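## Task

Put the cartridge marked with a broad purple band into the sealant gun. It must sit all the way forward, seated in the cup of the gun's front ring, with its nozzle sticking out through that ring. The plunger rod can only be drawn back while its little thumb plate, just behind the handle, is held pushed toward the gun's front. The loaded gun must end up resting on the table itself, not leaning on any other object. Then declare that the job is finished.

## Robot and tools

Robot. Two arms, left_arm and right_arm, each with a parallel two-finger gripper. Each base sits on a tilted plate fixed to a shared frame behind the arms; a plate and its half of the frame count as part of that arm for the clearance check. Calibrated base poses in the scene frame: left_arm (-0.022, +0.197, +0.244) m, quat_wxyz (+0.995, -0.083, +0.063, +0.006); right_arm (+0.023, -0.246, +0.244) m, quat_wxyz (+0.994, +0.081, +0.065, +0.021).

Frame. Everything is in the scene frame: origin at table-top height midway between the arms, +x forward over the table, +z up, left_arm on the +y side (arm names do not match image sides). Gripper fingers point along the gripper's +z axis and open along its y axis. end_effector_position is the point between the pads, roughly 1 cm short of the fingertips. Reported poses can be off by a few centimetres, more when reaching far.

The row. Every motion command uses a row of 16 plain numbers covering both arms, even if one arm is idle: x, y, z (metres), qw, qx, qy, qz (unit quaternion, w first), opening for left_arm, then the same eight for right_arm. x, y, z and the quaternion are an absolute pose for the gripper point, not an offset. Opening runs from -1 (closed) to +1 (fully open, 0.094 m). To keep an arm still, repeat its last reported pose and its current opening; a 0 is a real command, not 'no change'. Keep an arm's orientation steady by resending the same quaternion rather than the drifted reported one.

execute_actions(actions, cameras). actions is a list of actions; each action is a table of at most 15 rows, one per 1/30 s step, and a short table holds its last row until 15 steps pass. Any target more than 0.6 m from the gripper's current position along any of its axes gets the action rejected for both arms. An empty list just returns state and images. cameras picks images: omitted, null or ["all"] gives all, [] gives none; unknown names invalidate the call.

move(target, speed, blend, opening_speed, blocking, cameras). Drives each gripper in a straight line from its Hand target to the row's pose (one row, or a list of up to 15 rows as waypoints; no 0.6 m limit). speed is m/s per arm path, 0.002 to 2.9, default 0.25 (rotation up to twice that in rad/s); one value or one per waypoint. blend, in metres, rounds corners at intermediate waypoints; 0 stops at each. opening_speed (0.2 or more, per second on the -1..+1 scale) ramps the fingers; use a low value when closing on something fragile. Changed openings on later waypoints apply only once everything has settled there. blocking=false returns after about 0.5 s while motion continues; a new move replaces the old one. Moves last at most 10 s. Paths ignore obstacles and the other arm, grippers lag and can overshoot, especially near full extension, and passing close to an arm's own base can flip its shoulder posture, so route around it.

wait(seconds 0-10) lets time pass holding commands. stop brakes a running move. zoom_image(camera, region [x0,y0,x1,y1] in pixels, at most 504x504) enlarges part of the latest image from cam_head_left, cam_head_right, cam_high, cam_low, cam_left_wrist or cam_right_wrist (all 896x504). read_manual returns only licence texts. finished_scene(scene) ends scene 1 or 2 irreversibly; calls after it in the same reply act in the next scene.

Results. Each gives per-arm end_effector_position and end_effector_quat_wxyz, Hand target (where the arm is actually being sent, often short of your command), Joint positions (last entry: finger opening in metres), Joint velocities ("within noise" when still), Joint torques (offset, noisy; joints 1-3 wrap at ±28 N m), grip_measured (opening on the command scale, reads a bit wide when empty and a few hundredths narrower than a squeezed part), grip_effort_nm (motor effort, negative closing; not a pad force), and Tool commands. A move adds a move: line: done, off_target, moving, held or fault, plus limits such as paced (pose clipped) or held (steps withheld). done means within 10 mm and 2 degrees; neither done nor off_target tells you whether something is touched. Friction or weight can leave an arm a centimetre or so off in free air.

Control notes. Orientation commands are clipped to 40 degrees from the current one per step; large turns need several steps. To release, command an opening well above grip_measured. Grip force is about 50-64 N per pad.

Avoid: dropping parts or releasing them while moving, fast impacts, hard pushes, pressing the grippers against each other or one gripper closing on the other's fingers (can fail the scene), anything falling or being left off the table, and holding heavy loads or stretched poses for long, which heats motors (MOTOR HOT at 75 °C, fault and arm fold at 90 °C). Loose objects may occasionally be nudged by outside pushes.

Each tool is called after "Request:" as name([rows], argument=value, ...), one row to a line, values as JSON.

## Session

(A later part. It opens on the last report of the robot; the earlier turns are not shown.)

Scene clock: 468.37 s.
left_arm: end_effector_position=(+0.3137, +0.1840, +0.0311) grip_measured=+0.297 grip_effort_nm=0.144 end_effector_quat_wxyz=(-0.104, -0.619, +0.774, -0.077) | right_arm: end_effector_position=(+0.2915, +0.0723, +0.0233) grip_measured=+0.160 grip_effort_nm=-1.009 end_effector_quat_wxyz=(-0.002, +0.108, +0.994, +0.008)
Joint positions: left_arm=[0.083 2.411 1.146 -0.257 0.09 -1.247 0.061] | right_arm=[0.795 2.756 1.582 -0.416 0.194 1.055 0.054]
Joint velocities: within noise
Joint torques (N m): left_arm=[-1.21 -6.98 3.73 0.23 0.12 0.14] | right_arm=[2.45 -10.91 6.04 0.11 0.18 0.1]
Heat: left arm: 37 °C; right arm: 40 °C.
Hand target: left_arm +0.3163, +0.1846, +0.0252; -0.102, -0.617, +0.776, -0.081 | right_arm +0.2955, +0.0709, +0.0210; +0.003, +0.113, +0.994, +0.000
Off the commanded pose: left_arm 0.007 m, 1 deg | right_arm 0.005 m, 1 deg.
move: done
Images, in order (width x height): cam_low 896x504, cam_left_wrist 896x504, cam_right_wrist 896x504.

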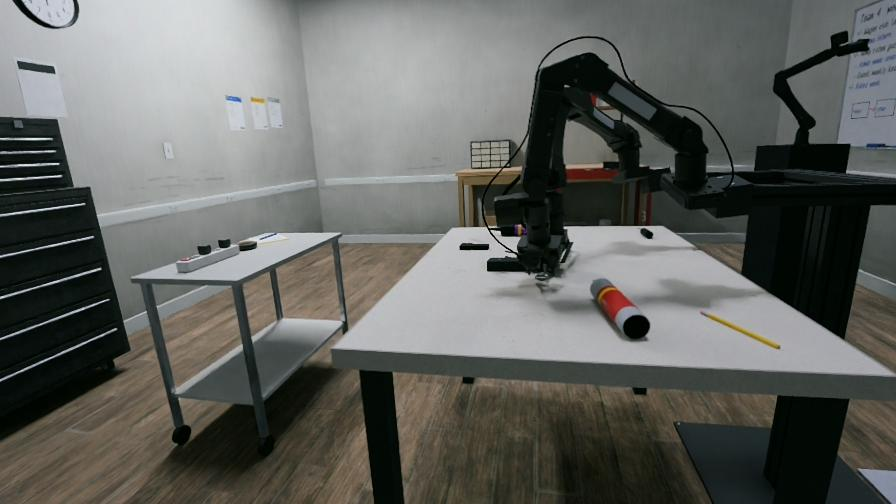

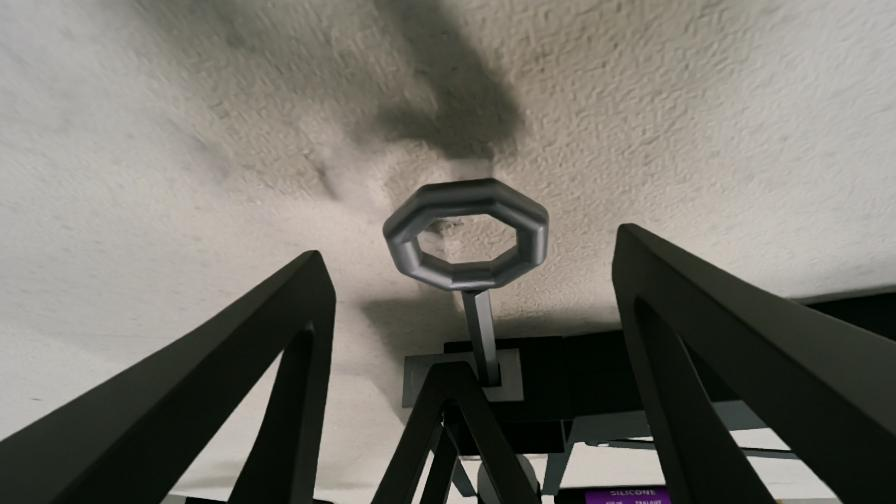

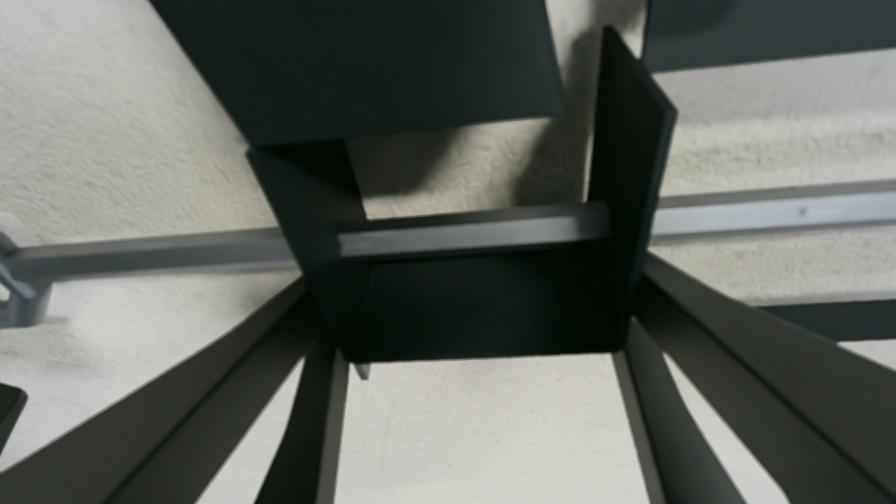

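Request:
move([
  [0.3160,0.1850,0.018,0.1022,0.6172,-0.7759,0.0811,0.3,0.2955,0.0710,0.021,0.003,0.1132,0.9936,0.0,0.11],
  [0.3160,0.1850,0.018,0.1022,0.6172,-0.7759,0.0811,-0.38,0.2955,0.0710,0.021,0.003,0.1132,0.9936,0.0,0.11],
], speed=0.05, opening_speed=0.6, cameras=["cam_left_wrist","cam_right_wrist","cam_low"])

Request:
zoom_image(camera="cam_low", region=[500, 220, 600, 300])

Scene clock: 474.00 s.
left_arm: end_effector_position=(+0.3148, +0.1848, +0.0254) grip_measured=-0.377 grip_effort_nm=-0.178 end_effector_quat_wxyz=(-0.102, -0.619, +0.774, -0.078) | right_arm: end_effector_position=(+0.2916, +0.0723, +0.0234) grip_measured=+0.160 grip_effort_nm=-1.009 end_effector_quat_wxyz=(-0.002, +0.108, +0.994, +0.007)
Joint positions: left_arm=[0.088 2.431 1.155 -0.241 0.09 -1.242 0.029] | right_arm=[0.795 2.756 1.583 -0.418 0.194 1.055 0.054]
Joint velocities: within noise
Joint torques (N m): left_arm=[-1.32 -6.78 3.69 0.26 0.13 0.17] | right_arm=[2.54 -10.88 5.94 0.12 0.15 0.08]
Heat: left arm: 37 °C; right arm: 40 °C.
Hand target: left_arm +0.3159, +0.1851, +0.0182; -0.102, -0.617, +0.776, -0.081 | right_arm +0.2954, +0.0709, +0.0210; +0.003, +0.113, +0.994, +0.000
Off the commanded pose: left_arm 0.007 m, 0 deg | right_arm 0.005 m, 1 deg.
move: done
Images, in order (width x height): cam_low 896x504, cam_left_wrist 896x504, cam_right_wrist 896x504.

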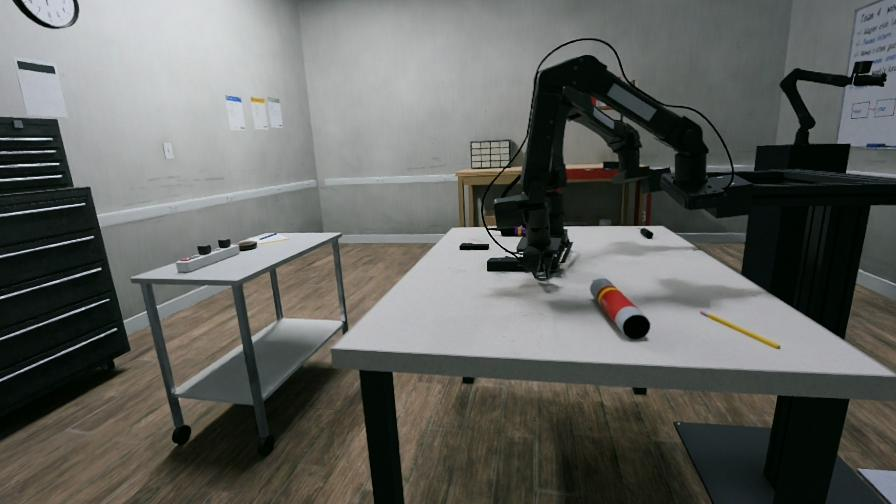

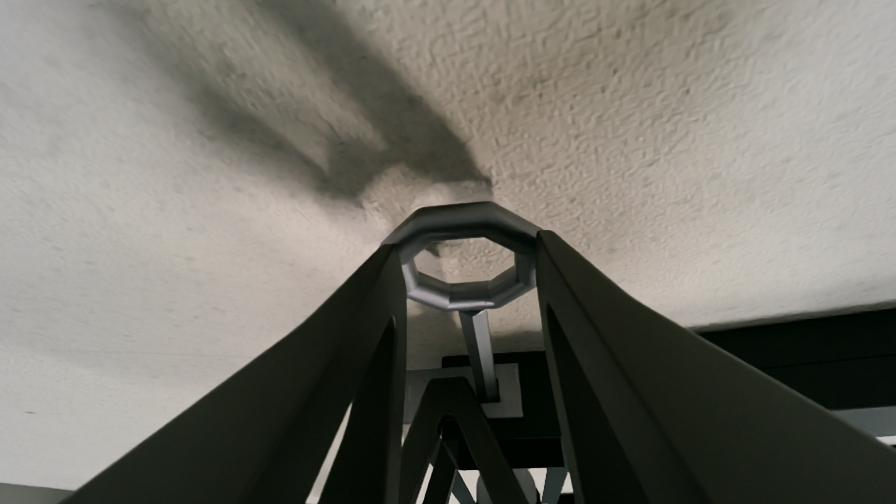

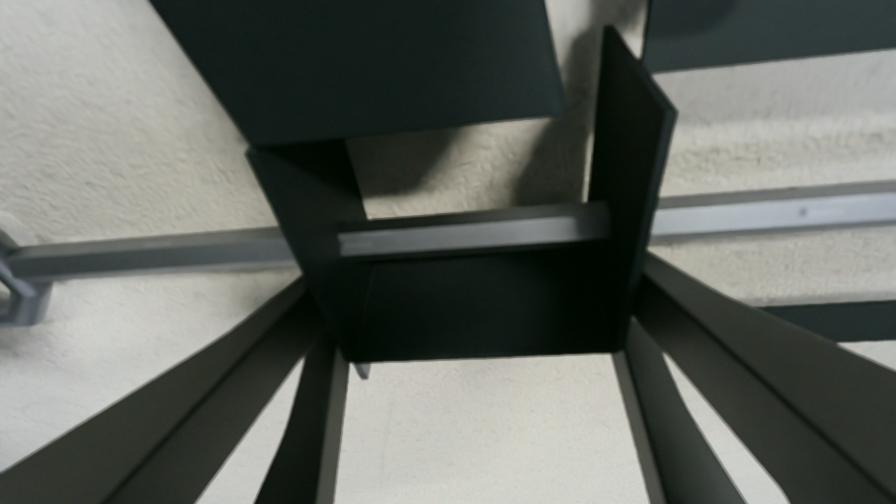

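Scaled by 5.040 from the camera's 896x504 image, which has a finer 1280x720 frame.

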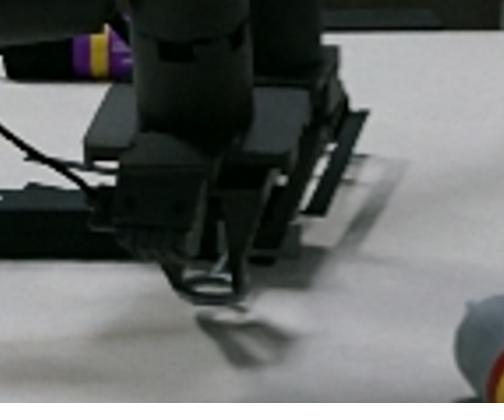

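Request:
move([
  [0.3160,0.1850,0.018,0.1022,0.6172,-0.7759,0.0811,-0.6,0.2955,0.0710,0.021,0.003,0.1132,0.9936,0.0,0.11],
  [0.3215,0.2070,0.018,0.1022,0.6172,-0.7759,0.0811,-0.6,0.2955,0.0710,0.021,0.003,0.1132,0.9936,0.0,0.11],
], speed=0.04, opening_speed=0.4, cameras=["cam_left_wrist","cam_right_wrist"])

Scene clock: 478.43 s.
left_arm: end_effector_position=(+0.3276, +0.2065, +0.0260) grip_measured=-0.597 grip_effort_nm=-0.139 end_effector_quat_wxyz=(-0.092, -0.621, +0.773, -0.090) | right_arm: end_effector_position=(+0.2917, +0.0723, +0.0235) grip_measured=+0.159 grip_effort_nm=-1.009 end_effector_quat_wxyz=(-0.002, +0.108, +0.994, +0.007)
Joint positions: left_arm=[0.147 2.431 1.194 -0.257 0.104 -1.185 0.019] | right_arm=[0.795 2.756 1.584 -0.418 0.194 1.055 0.054]
Joint velocities: within noise
Joint torques (N m): left_arm=[-1.29 -6.86 3.99 0.02 0.04 0.18] | right_arm=[2.47 -10.96 5.9 0.13 0.15 0.09]
Heat: left arm: 37 °C; right arm: 40 °C.
Hand target: left_arm +0.3215, +0.2069, +0.0183; -0.102, -0.617, +0.776, -0.081 | right_arm +0.2955, +0.0710, +0.0211; +0.003, +0.113, +0.994, +0.000
Off the commanded pose: left_arm 0.010 m, 2 deg | right_arm 0.005 m, 1 deg.
move: done
Images, in order (width x height): cam_left_wrist 896x504, cam_right_wrist 896x504.

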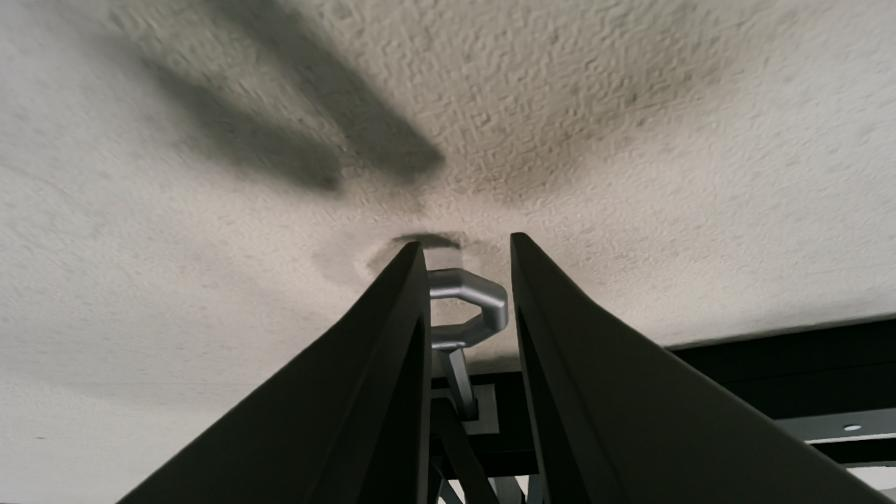

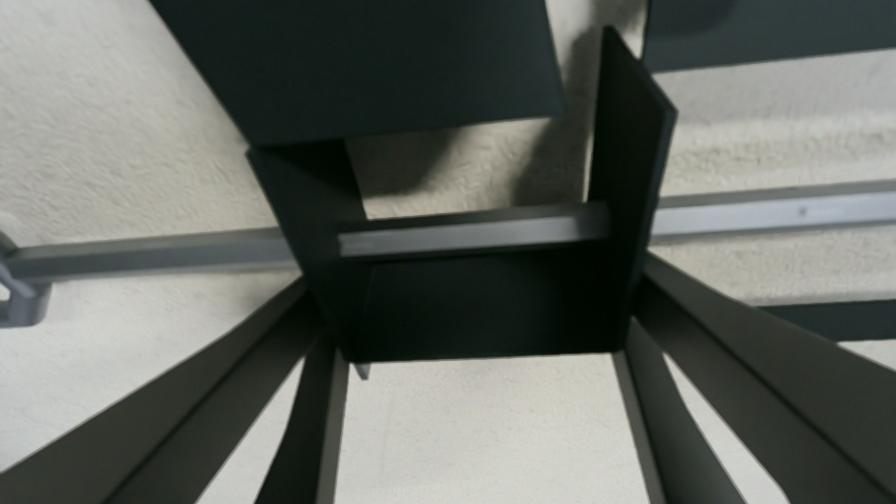

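Request:
move([
  [0.3260,0.2120,0.018,0.1022,0.6172,-0.7759,0.0811,-0.3,0.2955,0.0710,0.021,0.003,0.1132,0.9936,0.0,0.11],
  [0.3200,0.2100,0.060,0.0686,0.6206,-0.7803,0.0544,-1,0.2955,0.0710,0.021,0.003,0.1132,0.9936,0.0,0.11],
  [0.3200,0.1900,0.075,0.0686,0.6206,-0.7803,0.0544,-1,0.2955,0.0710,0.021,0.003,0.1132,0.9936,0.0,0.11],
  [0.3150,0.1800,0.060,0.0686,0.6206,-0.7803,0.0544,-1,0.2955,0.0710,0.021,0.003,0.1132,0.9936,0.0,0.11],
], speed=0.1, cameras=["cam_left_wrist","cam_right_wrist"])

Scene clock: 487.90 s.
left_arm: end_effector_position=(+0.3095, +0.1828, +0.0565) grip_measured=-0.989 grip_effort_nm=-0.593 end_effector_quat_wxyz=(-0.080, -0.620, +0.779, -0.051) | right_arm: end_effector_position=(+0.2917, +0.0723, +0.0235) grip_measured=+0.159 grip_effort_nm=-1.004 end_effector_quat_wxyz=(-0.002, +0.108, +0.994, +0.007)
Joint positions: left_arm=[0.033 2.309 1.086 -0.286 0.016 -1.295 0.001] | right_arm=[0.795 2.756 1.584 -0.418 0.194 1.055 0.054]
Joint velocities: within noise
Joint torques (N m): left_arm=[-3.1 -9.52 2.29 0.26 -0.01 -0.11] | right_arm=[2.44 -10.93 5.98 0.14 0.17 0.11]
Heat: left arm: 37 °C; right arm: 40 °C.
Hand target: left_arm +0.3149, +0.1800, +0.0601; -0.069, -0.620, +0.780, -0.054 | right_arm +0.2955, +0.0710, +0.0211; +0.003, +0.113, +0.994, +0.000
Off the commanded pose: left_arm 0.007 m, 1 deg | right_arm 0.005 m, 1 deg.
move: done; target 2's new opening was sent with left_arm's hand 0.015 m and 1 deg from that target
Images, in order (width x height): cam_left_wrist 896x504, cam_right_wrist 896x504.

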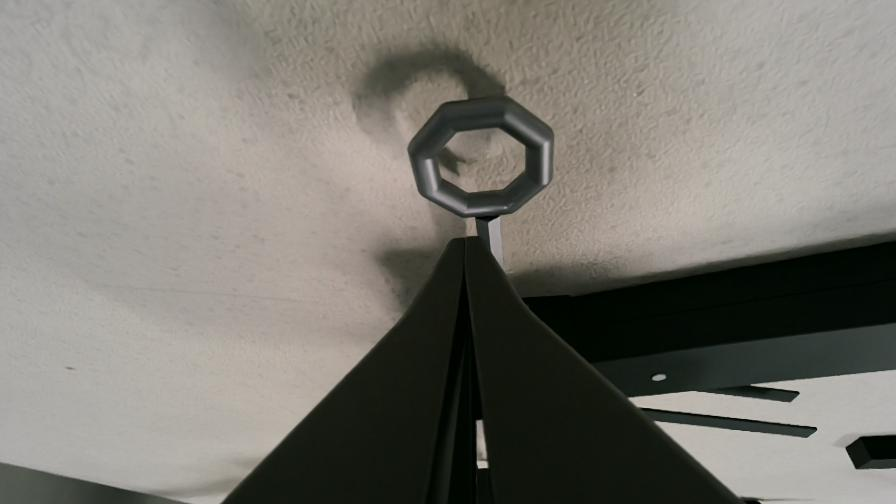

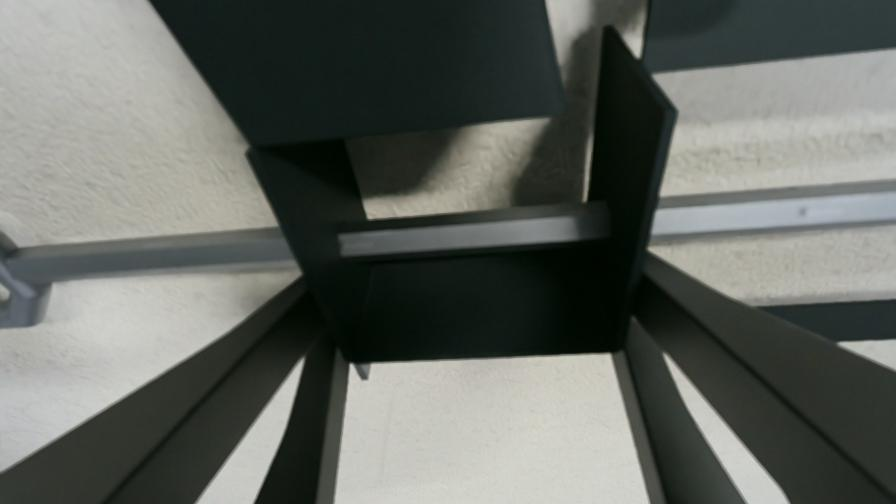

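Request:
move([
  [0.3195,0.1930,0.055,0.0686,0.6206,-0.7803,0.0544,-1,0.2955,0.0710,0.021,0.003,0.1132,0.9936,0.0,0.11],
  [0.3195,0.1930,0.040,0.0686,0.6206,-0.7803,0.0544,-1,0.2955,0.0710,0.021,0.003,0.1132,0.9936,0.0,0.11],
], speed=0.06, cameras=["cam_left_wrist","cam_low"])

Request:
zoom_image(camera="cam_low", region=[500, 220, 600, 300])

Scene clock: 496.23 s.
left_arm: end_effector_position=(+0.3160, +0.1903, +0.0467) grip_measured=-0.989 grip_effort_nm=-0.584 end_effector_quat_wxyz=(-0.073, -0.622, +0.778, -0.054) | right_arm: end_effector_position=(+0.2917, +0.0723, +0.0235) grip_measured=+0.159 grip_effort_nm=-1.009 end_effector_quat_wxyz=(-0.002, +0.108, +0.994, +0.007)
Joint positions: left_arm=[0.057 2.343 1.108 -0.258 0.016 -1.274 0.001] | right_arm=[0.795 2.756 1.584 -0.418 0.194 1.055 0.054]
Joint velocities: within noise
Joint torques (N m): left_arm=[-1.14 -6.86 4.37 0.28 0.03 0.16] | right_arm=[2.54 -10.91 5.94 0.11 0.18 0.08]
Heat: left arm: 37 °C; right arm: 40 °C.
Hand target: left_arm +0.3194, +0.1930, +0.0402; -0.069, -0.620, +0.780, -0.054 | right_arm +0.2955, +0.0710, +0.0211; +0.003, +0.113, +0.994, +0.000
Off the commanded pose: left_arm 0.008 m, 1 deg | right_arm 0.005 m, 1 deg.
move: done
Images, in order (width x height): cam_low 896x504, cam_left_wrist 896x504.

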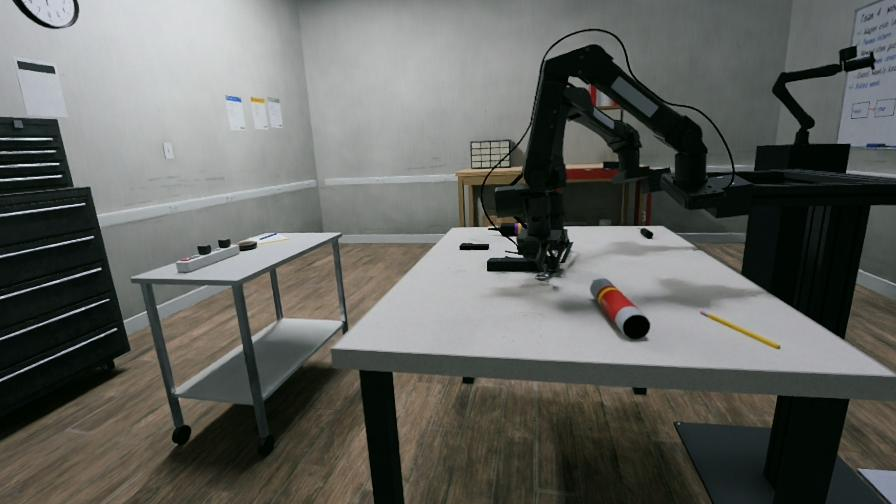

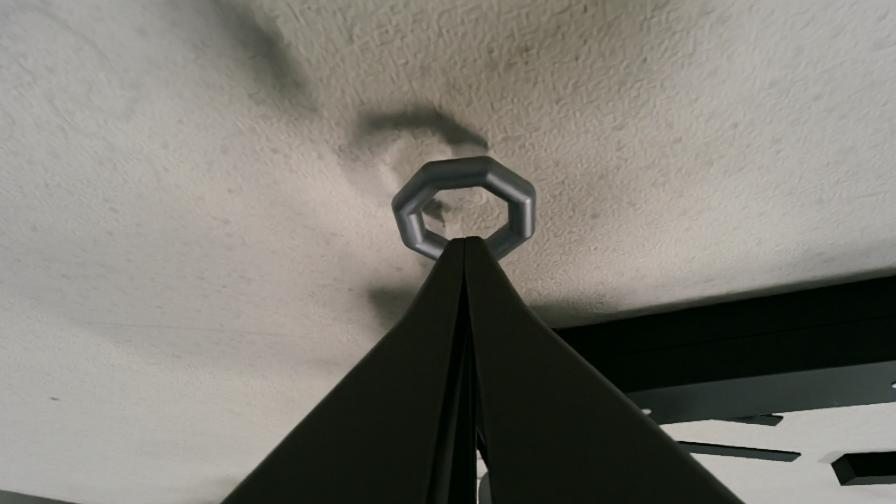

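Scaled by 5.040 from the camera's 896x504 image, which has a finer 1280x720 frame.

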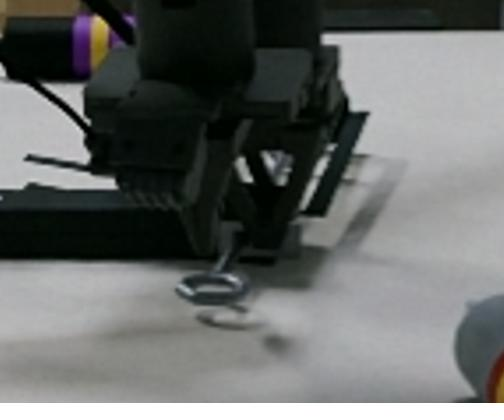

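Request:
move([
  [0.3200,0.1980,0.038,0.0686,0.6206,-0.7803,0.0544,-1,0.2955,0.0710,0.021,0.003,0.1132,0.9936,0.0,0.11],
  [0.3200,0.1980,0.030,0.0686,0.6206,-0.7803,0.0544,-1,0.2955,0.0710,0.021,0.003,0.1132,0.9936,0.0,0.11],
], speed=0.05, cameras=["cam_left_wrist","cam_low"])

Request:
zoom_image(camera="cam_low", region=[500, 220, 600, 300])

Request:
zoom_image(camera="cam_left_wrist", region=[360, 140, 600, 340])

Scene clock: 502.77 s.
left_arm: end_effector_position=(+0.3164, +0.1957, +0.0370) grip_measured=-0.989 grip_effort_nm=-0.589 end_effector_quat_wxyz=(-0.073, -0.622, +0.778, -0.054) | right_arm: end_effector_position=(+0.2917, +0.0723, +0.0235) grip_measured=+0.159 grip_effort_nm=-1.004 end_effector_quat_wxyz=(-0.002, +0.108, +0.994, +0.007)
Joint positions: left_arm=[0.075 2.376 1.122 -0.24 0.016 -1.255 0.001] | right_arm=[0.795 2.756 1.584 -0.418 0.194 1.055 0.054]
Joint velocities: within noise
Joint torques (N m): left_arm=[-1.09 -6.78 4.23 0.3 0.05 0.14] | right_arm=[2.51 -10.92 5.94 0.14 0.15 0.08]
Heat: left arm: 36 °C; right arm: 41 °C.
Hand target: left_arm +0.3198, +0.1981, +0.0303; -0.068, -0.620, +0.780, -0.054 | right_arm +0.2955, +0.0710, +0.0211; +0.003, +0.113, +0.994, +0.000
Off the commanded pose: left_arm 0.008 m, 1 deg | right_arm 0.005 m, 1 deg.
move: done
Images, in order (width x height): cam_low 896x504, cam_left_wrist 896x504.

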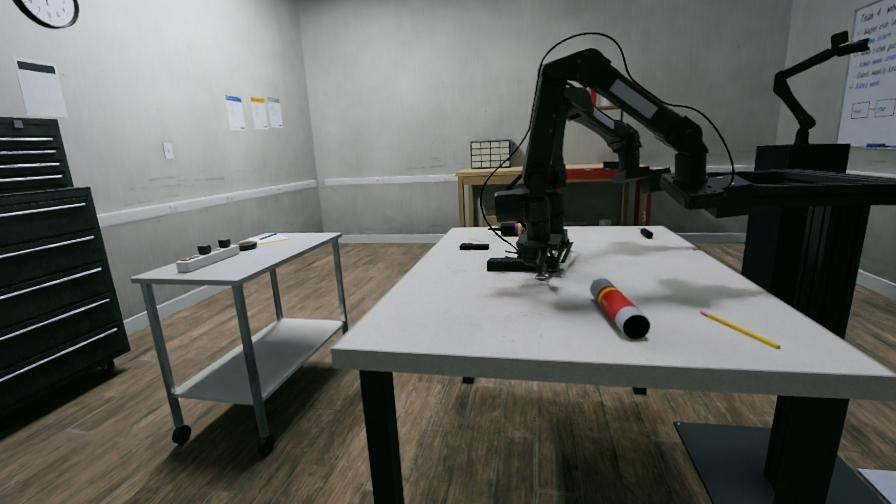

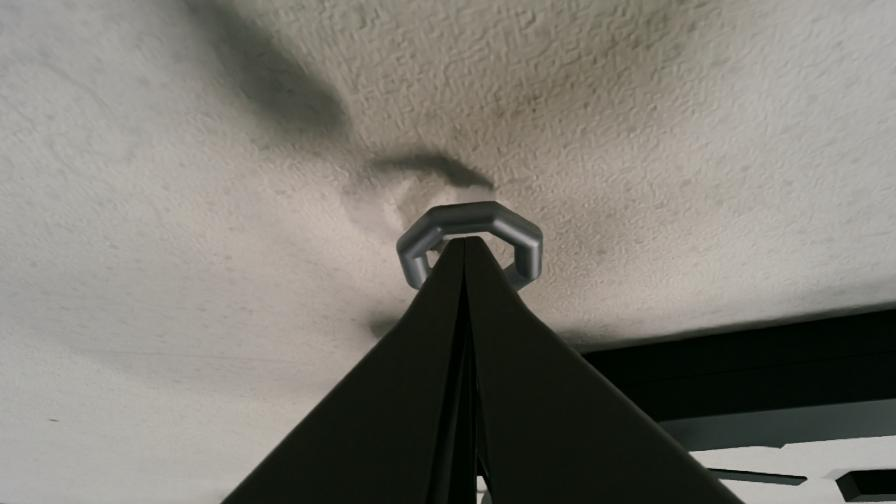

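Scaled by 5.040 from the camera's 896x504 image, which has a finer 1280x720 frame.

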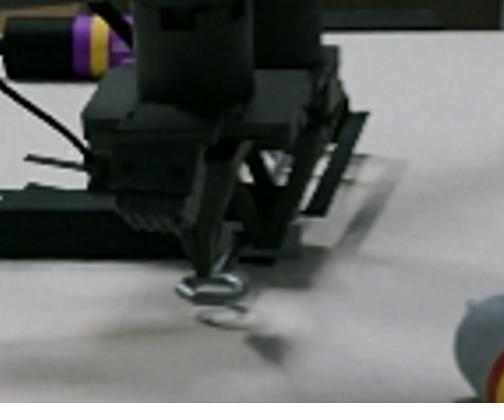

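Scaled by 2.100 from the camera's 896x504 image, which has a finer 1280x720 frame.

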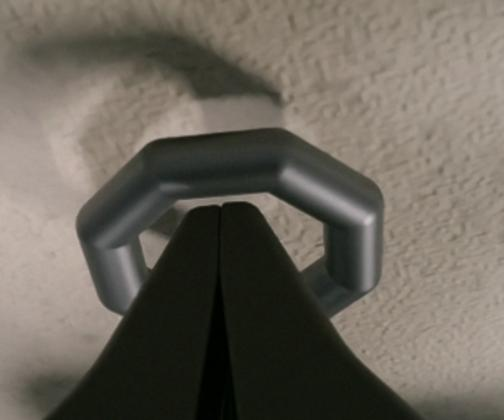

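Request:
move([
  [0.3205,0.1990,0.024,0.0686,0.6206,-0.7803,0.0544,-1,0.2955,0.0710,0.021,0.003,0.1132,0.9936,0.0,0.11],
], speed=0.03, cameras=["cam_left_wrist","cam_low"])

Request:
zoom_image(camera="cam_low", region=[500, 220, 600, 300])

Request:
zoom_image(camera="cam_left_wrist", region=[360, 140, 600, 340])

Scene clock: 510.27 s.
left_arm: end_effector_position=(+0.3179, +0.1969, +0.0315) grip_measured=-0.989 grip_effort_nm=-0.579 end_effector_quat_wxyz=(-0.072, -0.622, +0.778, -0.054) | right_arm: end_effector_position=(+0.2917, +0.0723, +0.0235) grip_measured=+0.159 grip_effort_nm=-1.009 end_effector_quat_wxyz=(-0.002, +0.108, +0.994, +0.007)
Joint positions: left_arm=[0.081 2.396 1.134 -0.23 0.016 -1.251 0.001] | right_arm=[0.795 2.756 1.584 -0.418 0.194 1.055 0.054]
Joint velocities: within noise
Joint torques (N m): left_arm=[-1.16 -6.79 4 0.3 0.06 0.17] | right_arm=[2.54 -10.96 5.89 0.15 0.18 0.09]
Heat: left arm: 35 °C; right arm: 41 °C.
Hand target: left_arm +0.3203, +0.1991, +0.0242; -0.068, -0.620, +0.780, -0.054 | right_arm +0.2955, +0.0710, +0.0211; +0.003, +0.113, +0.994, +0.000
Off the commanded pose: left_arm 0.008 m, 0 deg | right_arm 0.005 m, 1 deg.
move: done
Images, in order (width x height): cam_low 896x504, cam_left_wrist 896x504.

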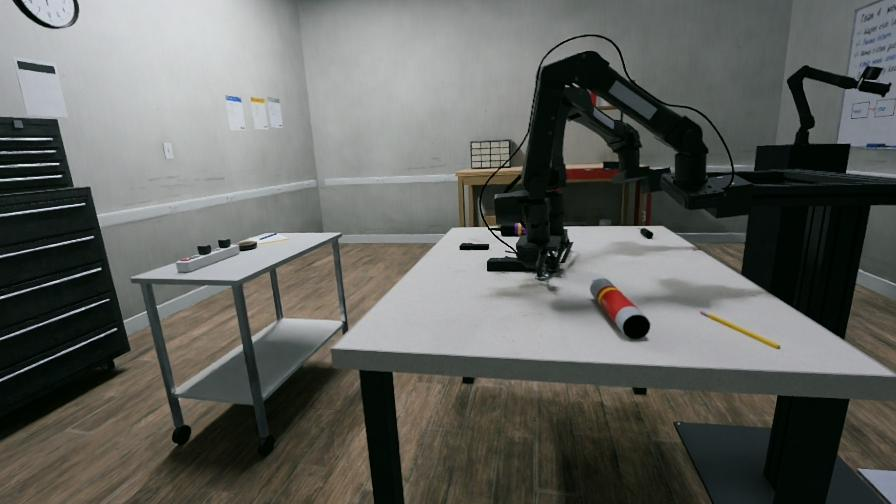

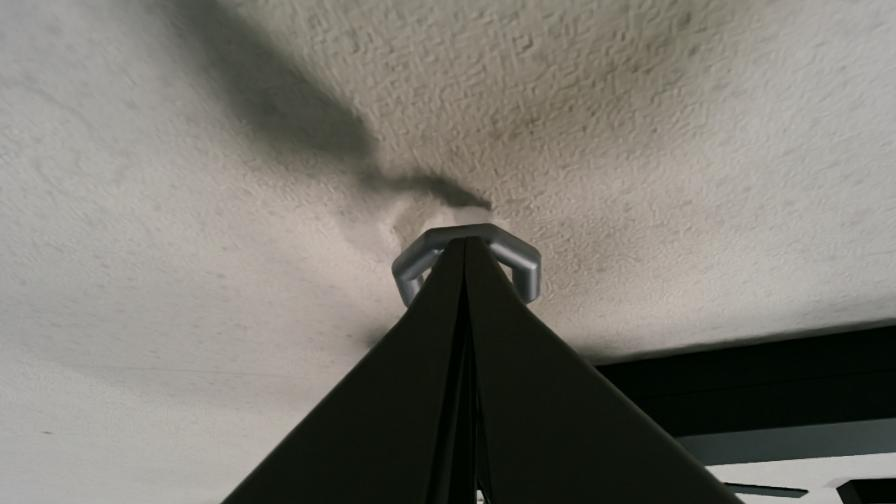

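Scaled by 5.040 from the camera's 896x504 image, which has a finer 1280x720 frame.

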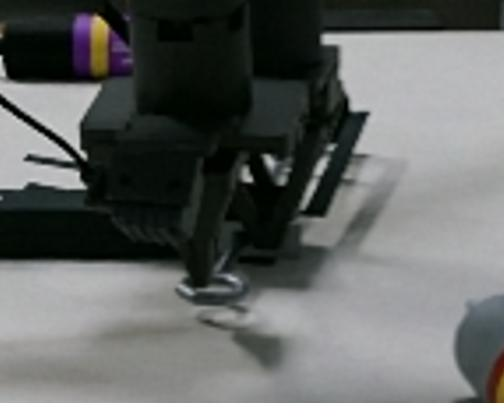

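Scaled by 2.100 from the camera's 896x504 image, which has a finer 1280x720 frame.

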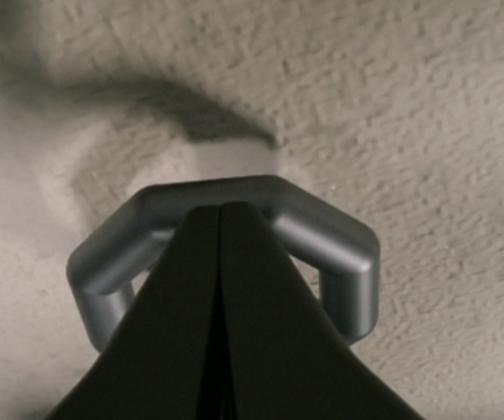

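Request:
move([
  [0.3205,0.1990,0.055,0.0686,0.6206,-0.7803,0.0544,-1,0.2955,0.0710,0.021,0.003,0.1132,0.9936,0.0,0.11],
  [0.3205,0.1990,0.055,0.0686,0.6206,-0.7803,0.0544,0.1,0.2955,0.0710,0.021,0.003,0.1132,0.9936,0.0,0.11],
  [0.3205,0.1995,0.018,0.0686,0.6206,-0.7803,0.0544,0.1,0.2955,0.0710,0.021,0.003,0.1132,0.9936,0.0,0.11],
], speed=0.08, cameras=["cam_left_wrist","cam_low"])

Request:
zoom_image(camera="cam_low", region=[500, 220, 600, 300])

Scene clock: 520.50 s.
left_arm: end_effector_position=(+0.3170, +0.1973, +0.0247) grip_measured=+0.097 grip_effort_nm=0.144 end_effector_quat_wxyz=(-0.073, -0.622, +0.778, -0.053) | right_arm: end_effector_position=(+0.2917, +0.0723, +0.0235) grip_measured=+0.159 grip_effort_nm=-1.009 end_effector_quat_wxyz=(-0.002, +0.108, +0.994, +0.007)
Joint positions: left_arm=[0.085 2.419 1.142 -0.217 0.016 -1.246 0.052] | right_arm=[0.795 2.756 1.584 -0.418 0.194 1.055 0.054]
Joint velocities: within noise
Joint torques (N m): left_arm=[-1.32 -7.01 4.01 0.27 0.05 0.14] | right_arm=[2.54 -10.92 5.85 0.14 0.17 0.09]
Heat: left arm: 36 °C; right arm: 41 °C.
Hand target: left_arm +0.3204, +0.1995, +0.0182; -0.069, -0.620, +0.780, -0.054 | right_arm +0.2955, +0.0710, +0.0211; +0.003, +0.113, +0.994, +0.000
Off the commanded pose: left_arm 0.008 m, 1 deg | right_arm 0.005 m, 1 deg.
move: done; target 2's new opening was sent with left_arm's hand 0.018 m and 2 deg from that target
Images, in order (width x height): cam_low 896x504, cam_left_wrist 896x504.

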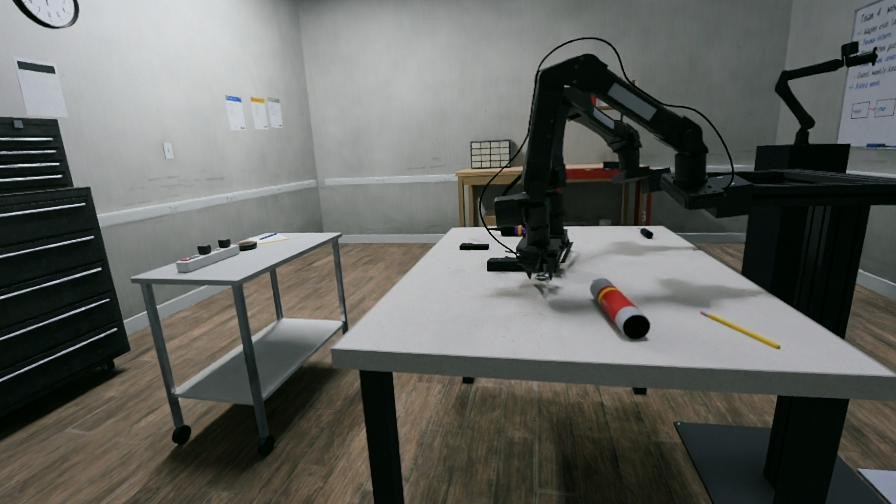

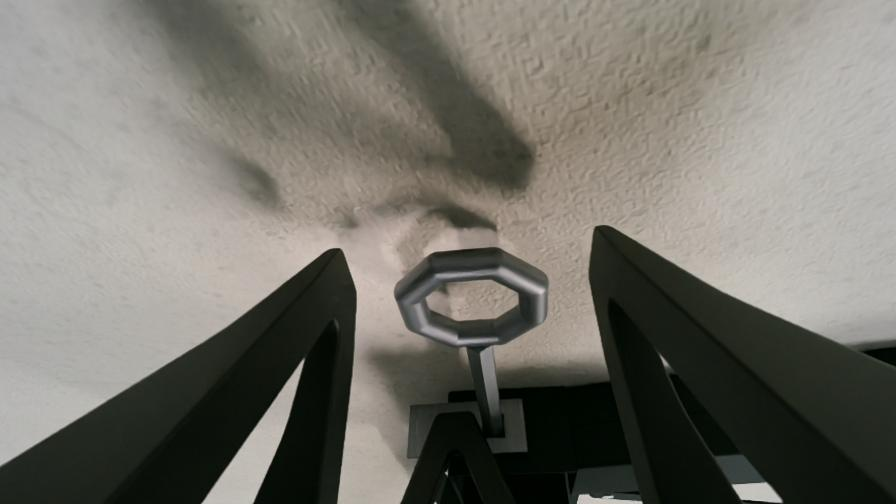

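Scaled by 5.040 from the camera's 896x504 image, which has a finer 1280x720 frame.

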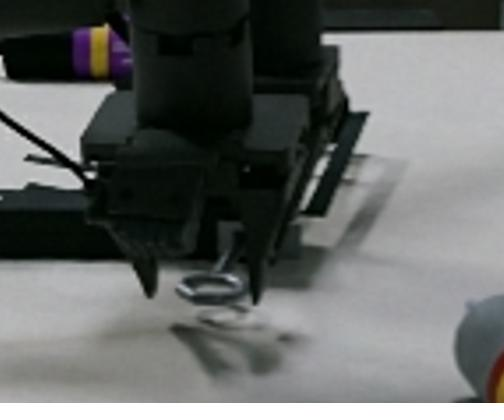

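Request:
move([
  [0.3205,0.1995,0.018,0.0686,0.6206,-0.7803,0.0544,-0.6,0.2955,0.0710,0.021,0.003,0.1132,0.9936,0.0,0.11],
], speed=0.04, opening_speed=0.6, cameras=["cam_left_wrist"])

Scene clock: 525.20 s.
left_arm: end_effector_position=(+0.3174, +0.1974, +0.0246) grip_measured=-0.597 grip_effort_nm=-0.139 end_effector_quat_wxyz=(-0.072, -0.622, +0.778, -0.054) | right_arm: end_effector_position=(+0.2917, +0.0723, +0.0235) grip_measured=+0.159 grip_effort_nm=-1.009 end_effector_quat_wxyz=(-0.002, +0.108, +0.994, +0.007)
Joint positions: left_arm=[0.085 2.419 1.142 -0.216 0.016 -1.246 0.019] | right_arm=[0.795 2.756 1.584 -0.418 0.194 1.055 0.054]
Joint velocities: within noise
Joint torques (N m): left_arm=[-1.16 -6.86 3.96 0.28 0.03 0.15] | right_arm=[2.55 -10.95 5.93 0.12 0.19 0.09]
Heat: left arm: 36 °C; right arm: 41 °C.
Hand target: left_arm +0.3204, +0.1995, +0.0182; -0.069, -0.620, +0.780, -0.054 | right_arm +0.2955, +0.0710, +0.0211; +0.003, +0.113, +0.994, +0.000
Off the commanded pose: left_arm 0.008 m, 1 deg | right_arm 0.005 m, 1 deg.
move: done
Images, in order (width x height): cam_left_wrist 896x504.

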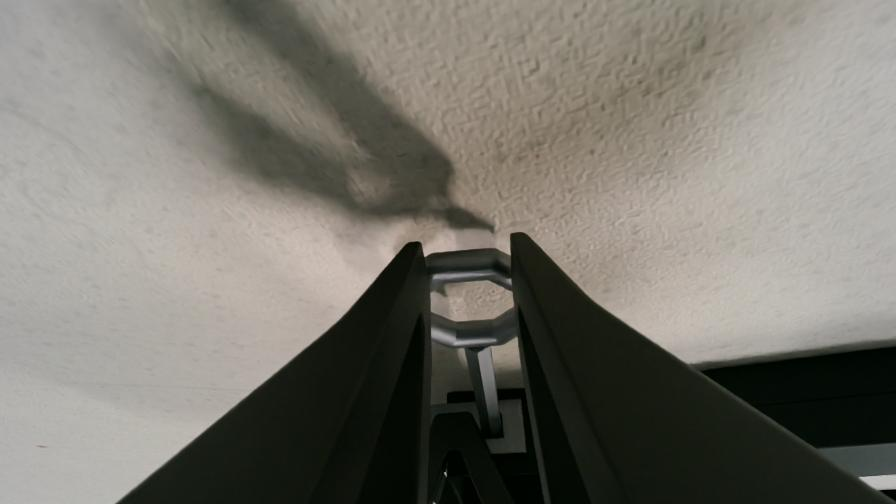

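Request:
move([
  [0.3205,0.1995,0.018,0.0686,0.6206,-0.7803,0.0544,0.1,0.2955,0.0710,0.021,0.003,0.1132,0.9936,0.0,0.11],
  [0.3205,0.1995,0.006,0.0686,0.6206,-0.7803,0.0544,0.1,0.2955,0.0710,0.021,0.003,0.1132,0.9936,0.0,0.11],
], speed=0.04, cameras=["cam_left_wrist","cam_low"])

Request:
zoom_image(camera="cam_low", region=[500, 220, 600, 300])

Scene clock: 533.20 s.
left_arm: end_effector_position=(+0.3191, +0.1977, +0.0136) grip_measured=+0.097 grip_effort_nm=0.144 end_effector_quat_wxyz=(-0.071, -0.622, +0.778, -0.054) | right_arm: end_effector_position=(+0.2917, +0.0723, +0.0235) grip_measured=+0.159 grip_effort_nm=-1.009 end_effector_quat_wxyz=(-0.002, +0.108, +0.994, +0.007)
Joint positions: left_arm=[0.09 2.46 1.163 -0.193 0.016 -1.241 0.052] | right_arm=[0.795 2.756 1.584 -0.418 0.194 1.055 0.054]
Joint velocities: within noise
Joint torques (N m): left_arm=[-1.29 -6.82 3.67 0.3 0.05 0.15] | right_arm=[2.54 -10.97 5.91 0.13 0.15 0.1]
Heat: left arm: 36 °C; right arm: 41 °C.
Hand target: left_arm +0.3202, +0.1994, +0.0062; -0.069, -0.620, +0.780, -0.054 | right_arm +0.2955, +0.0710, +0.0211; +0.003, +0.113, +0.994, +0.000
Off the commanded pose: left_arm 0.008 m, 0 deg | right_arm 0.005 m, 1 deg.
move: done
Images, in order (width x height): cam_low 896x504, cam_left_wrist 896x504.

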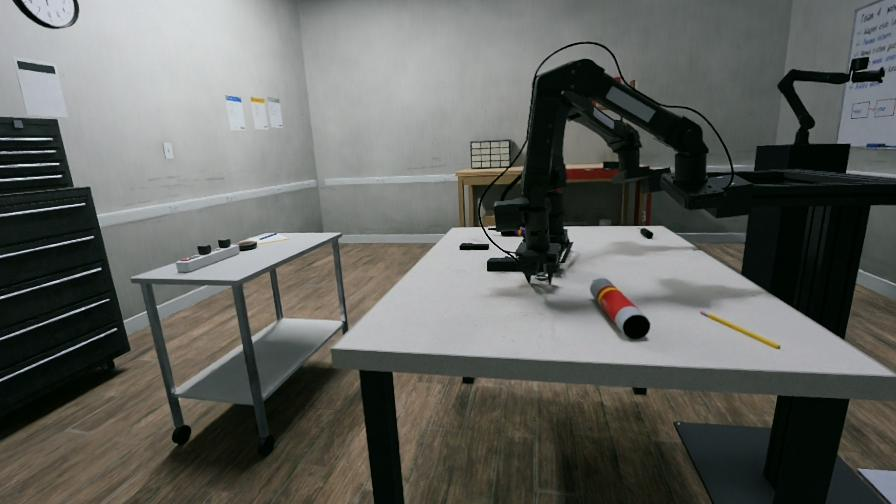

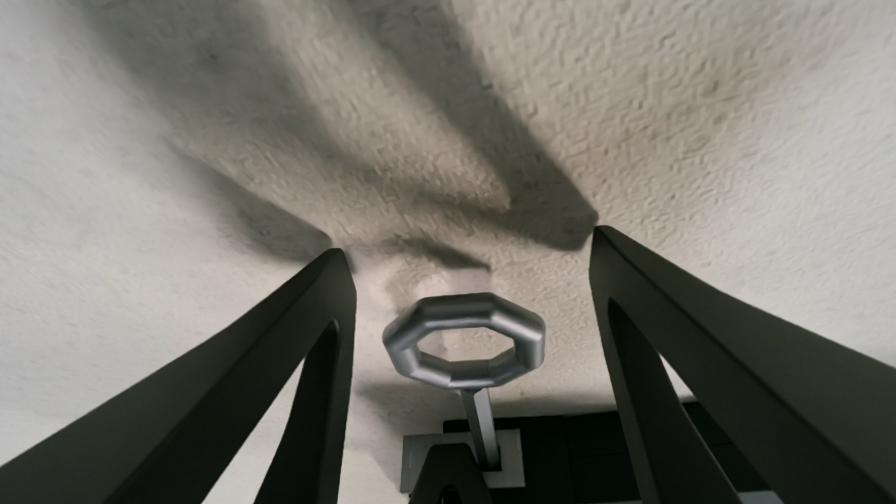

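Scaled by 5.040 from the camera's 896x504 image, which has a finer 1280x720 frame.

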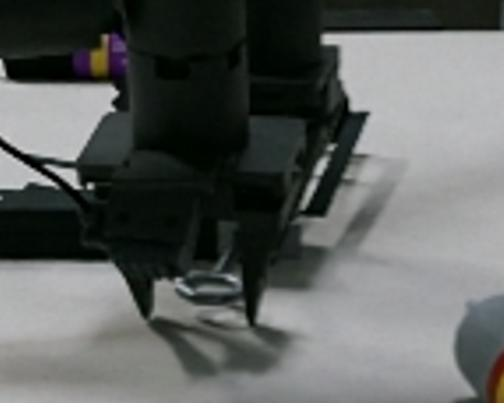

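Request:
move([
  [0.3205,0.1900,0.006,0.0686,0.6206,-0.7803,0.0544,0.1,0.2955,0.0710,0.021,0.003,0.1132,0.9936,0.0,0.11],
  [0.3200,0.1880,0.001,0.0686,0.6206,-0.7803,0.0544,0.1,0.2955,0.0710,0.021,0.003,0.1132,0.9936,0.0,0.11],
], speed=0.03, cameras=["cam_left_wrist","cam_low"])

Request:
zoom_image(camera="cam_low", region=[500, 220, 600, 300])

Scene clock: 549.70 s.
left_arm: end_effector_position=(+0.3214, +0.1955, +0.0118) grip_measured=+0.097 grip_effort_nm=0.139 end_effector_quat_wxyz=(-0.067, -0.622, +0.778, -0.057) | right_arm: end_effector_position=(+0.2917, +0.0723, +0.0235) grip_measured=+0.159 grip_effort_nm=-1.009 end_effector_quat_wxyz=(-0.002, +0.108, +0.994, +0.007)
Joint positions: left_arm=[0.084 2.467 1.165 -0.179 0.015 -1.247 0.052] | right_arm=[0.795 2.756 1.584 -0.418 0.194 1.055 0.054]
Joint velocities: within noise
Joint torques (N m): left_arm=[-3.4 -5.85 3.54 0.36 0.04 -0.12] | right_arm=[2.58 -10.93 5.96 0.13 0.17 0.1]
Heat: left arm: 36 °C; right arm: 42 °C.
Hand target: left_arm +0.3196, +0.1881, +0.0015; -0.069, -0.620, +0.780, -0.054 | right_arm +0.2955, +0.0710, +0.0211; +0.003, +0.113, +0.994, +0.000
Off the commanded pose: left_arm 0.013 m, 0 deg | right_arm 0.005 m, 1 deg.
move: off_target (left_arm)
Images, in order (width x height): cam_low 896x504, cam_left_wrist 896x504.

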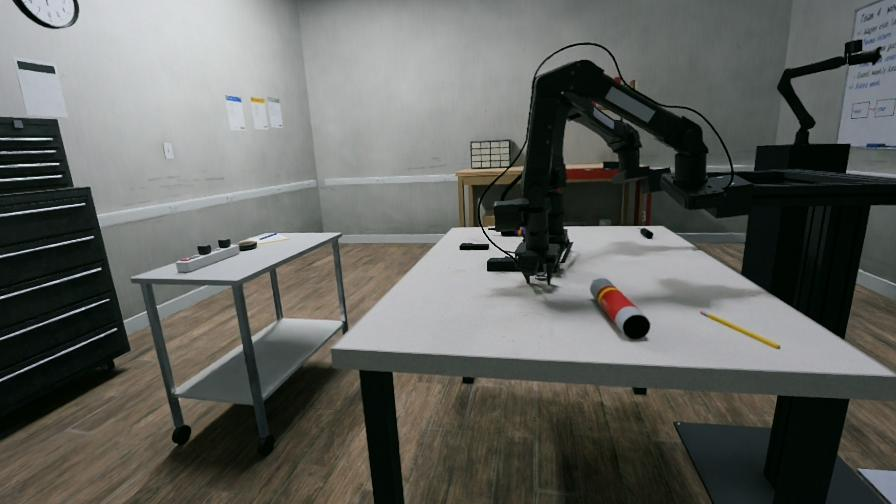

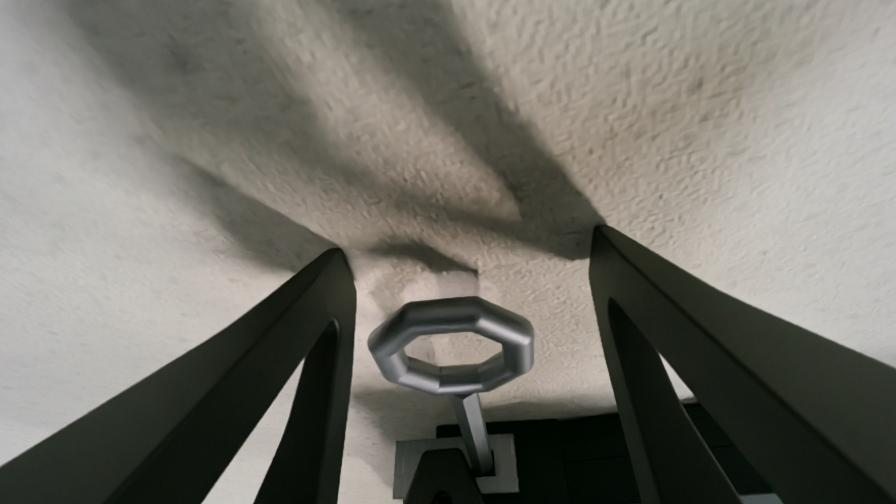

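Scaled by 5.040 from the camera's 896x504 image, which has a finer 1280x720 frame.

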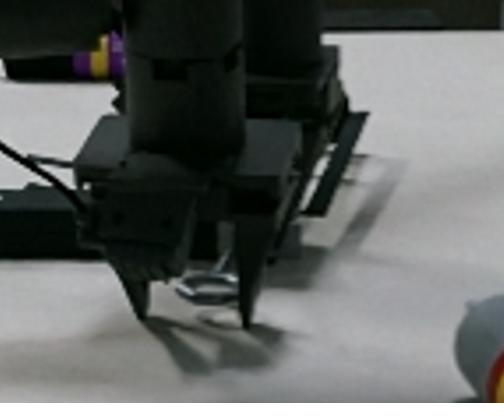

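Request:
move([
  [0.3180,0.1900,0.012,0.0686,0.6206,-0.7803,0.0544,0.1,0.2955,0.0710,0.021,0.003,0.1132,0.9936,0.0,0.11],
  [0.3155,0.1790,0.009,0.0686,0.6206,-0.7803,0.0544,0.1,0.2955,0.0710,0.021,0.003,0.1132,0.9936,0.0,0.11],
], speed=0.03, cameras=["cam_left_wrist","cam_low"])

Scene clock: 556.47 s.
left_arm: end_effector_position=(+0.3186, +0.1847, +0.0120) grip_measured=+0.097 grip_effort_nm=0.139 end_effector_quat_wxyz=(-0.066, -0.620, +0.780, -0.055) | right_arm: end_effector_position=(+0.2917, +0.0723, +0.0235) grip_measured=+0.159 grip_effort_nm=-1.009 end_effector_quat_wxyz=(-0.002, +0.108, +0.994, +0.007)
Joint positions: left_arm=[0.052 2.467 1.15 -0.165 0.008 -1.274 0.052] | right_arm=[0.795 2.756 1.584 -0.418 0.194 1.055 0.054]
Joint velocities: within noise
Joint torques (N m): left_arm=[-2.91 -7.86 1.78 0.31 0.08 -0.1] | right_arm=[2.52 -10.93 5.89 0.12 0.2 0.09]
Heat: left arm: 35 °C; right arm: 42 °C.
Hand target: left_arm +0.3154, +0.1791, +0.0090; -0.069, -0.620, +0.780, -0.054 | right_arm +0.2955, +0.0710, +0.0211; +0.003, +0.113, +0.994, +0.000
Off the commanded pose: left_arm 0.007 m, 0 deg | right_arm 0.005 m, 1 deg.
move: done
Images, in order (width x height): cam_low 896x504, cam_left_wrist 896x504.

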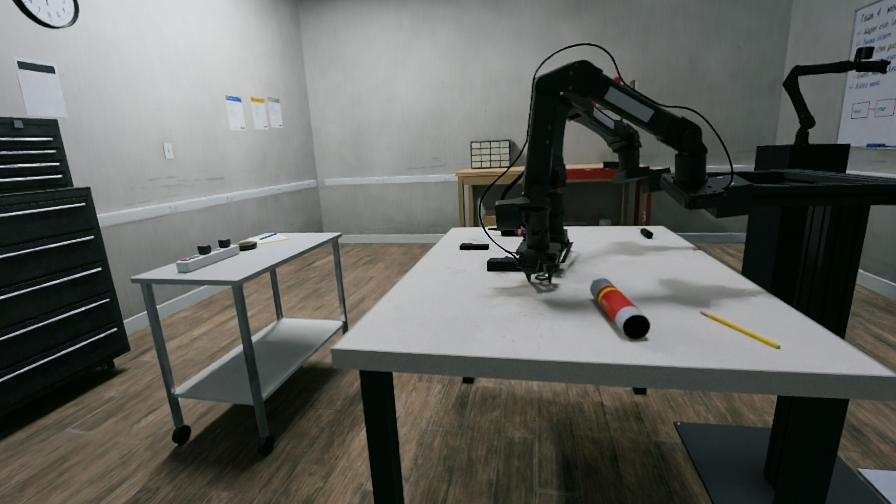

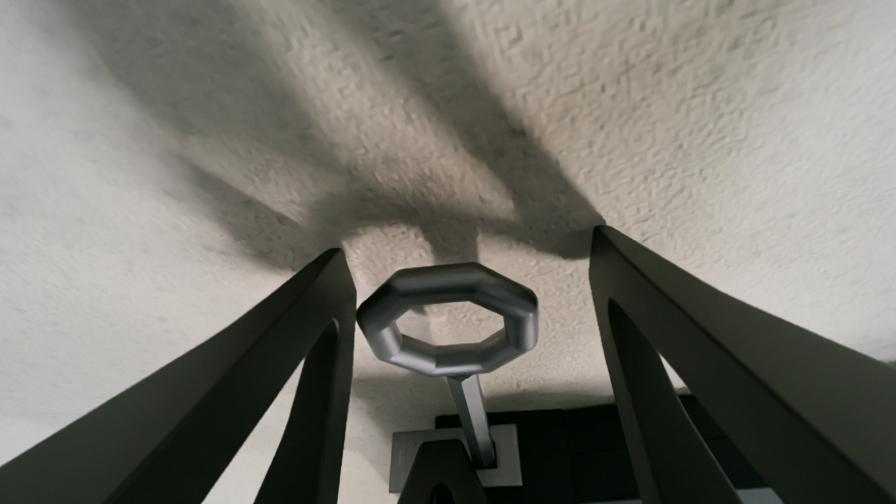

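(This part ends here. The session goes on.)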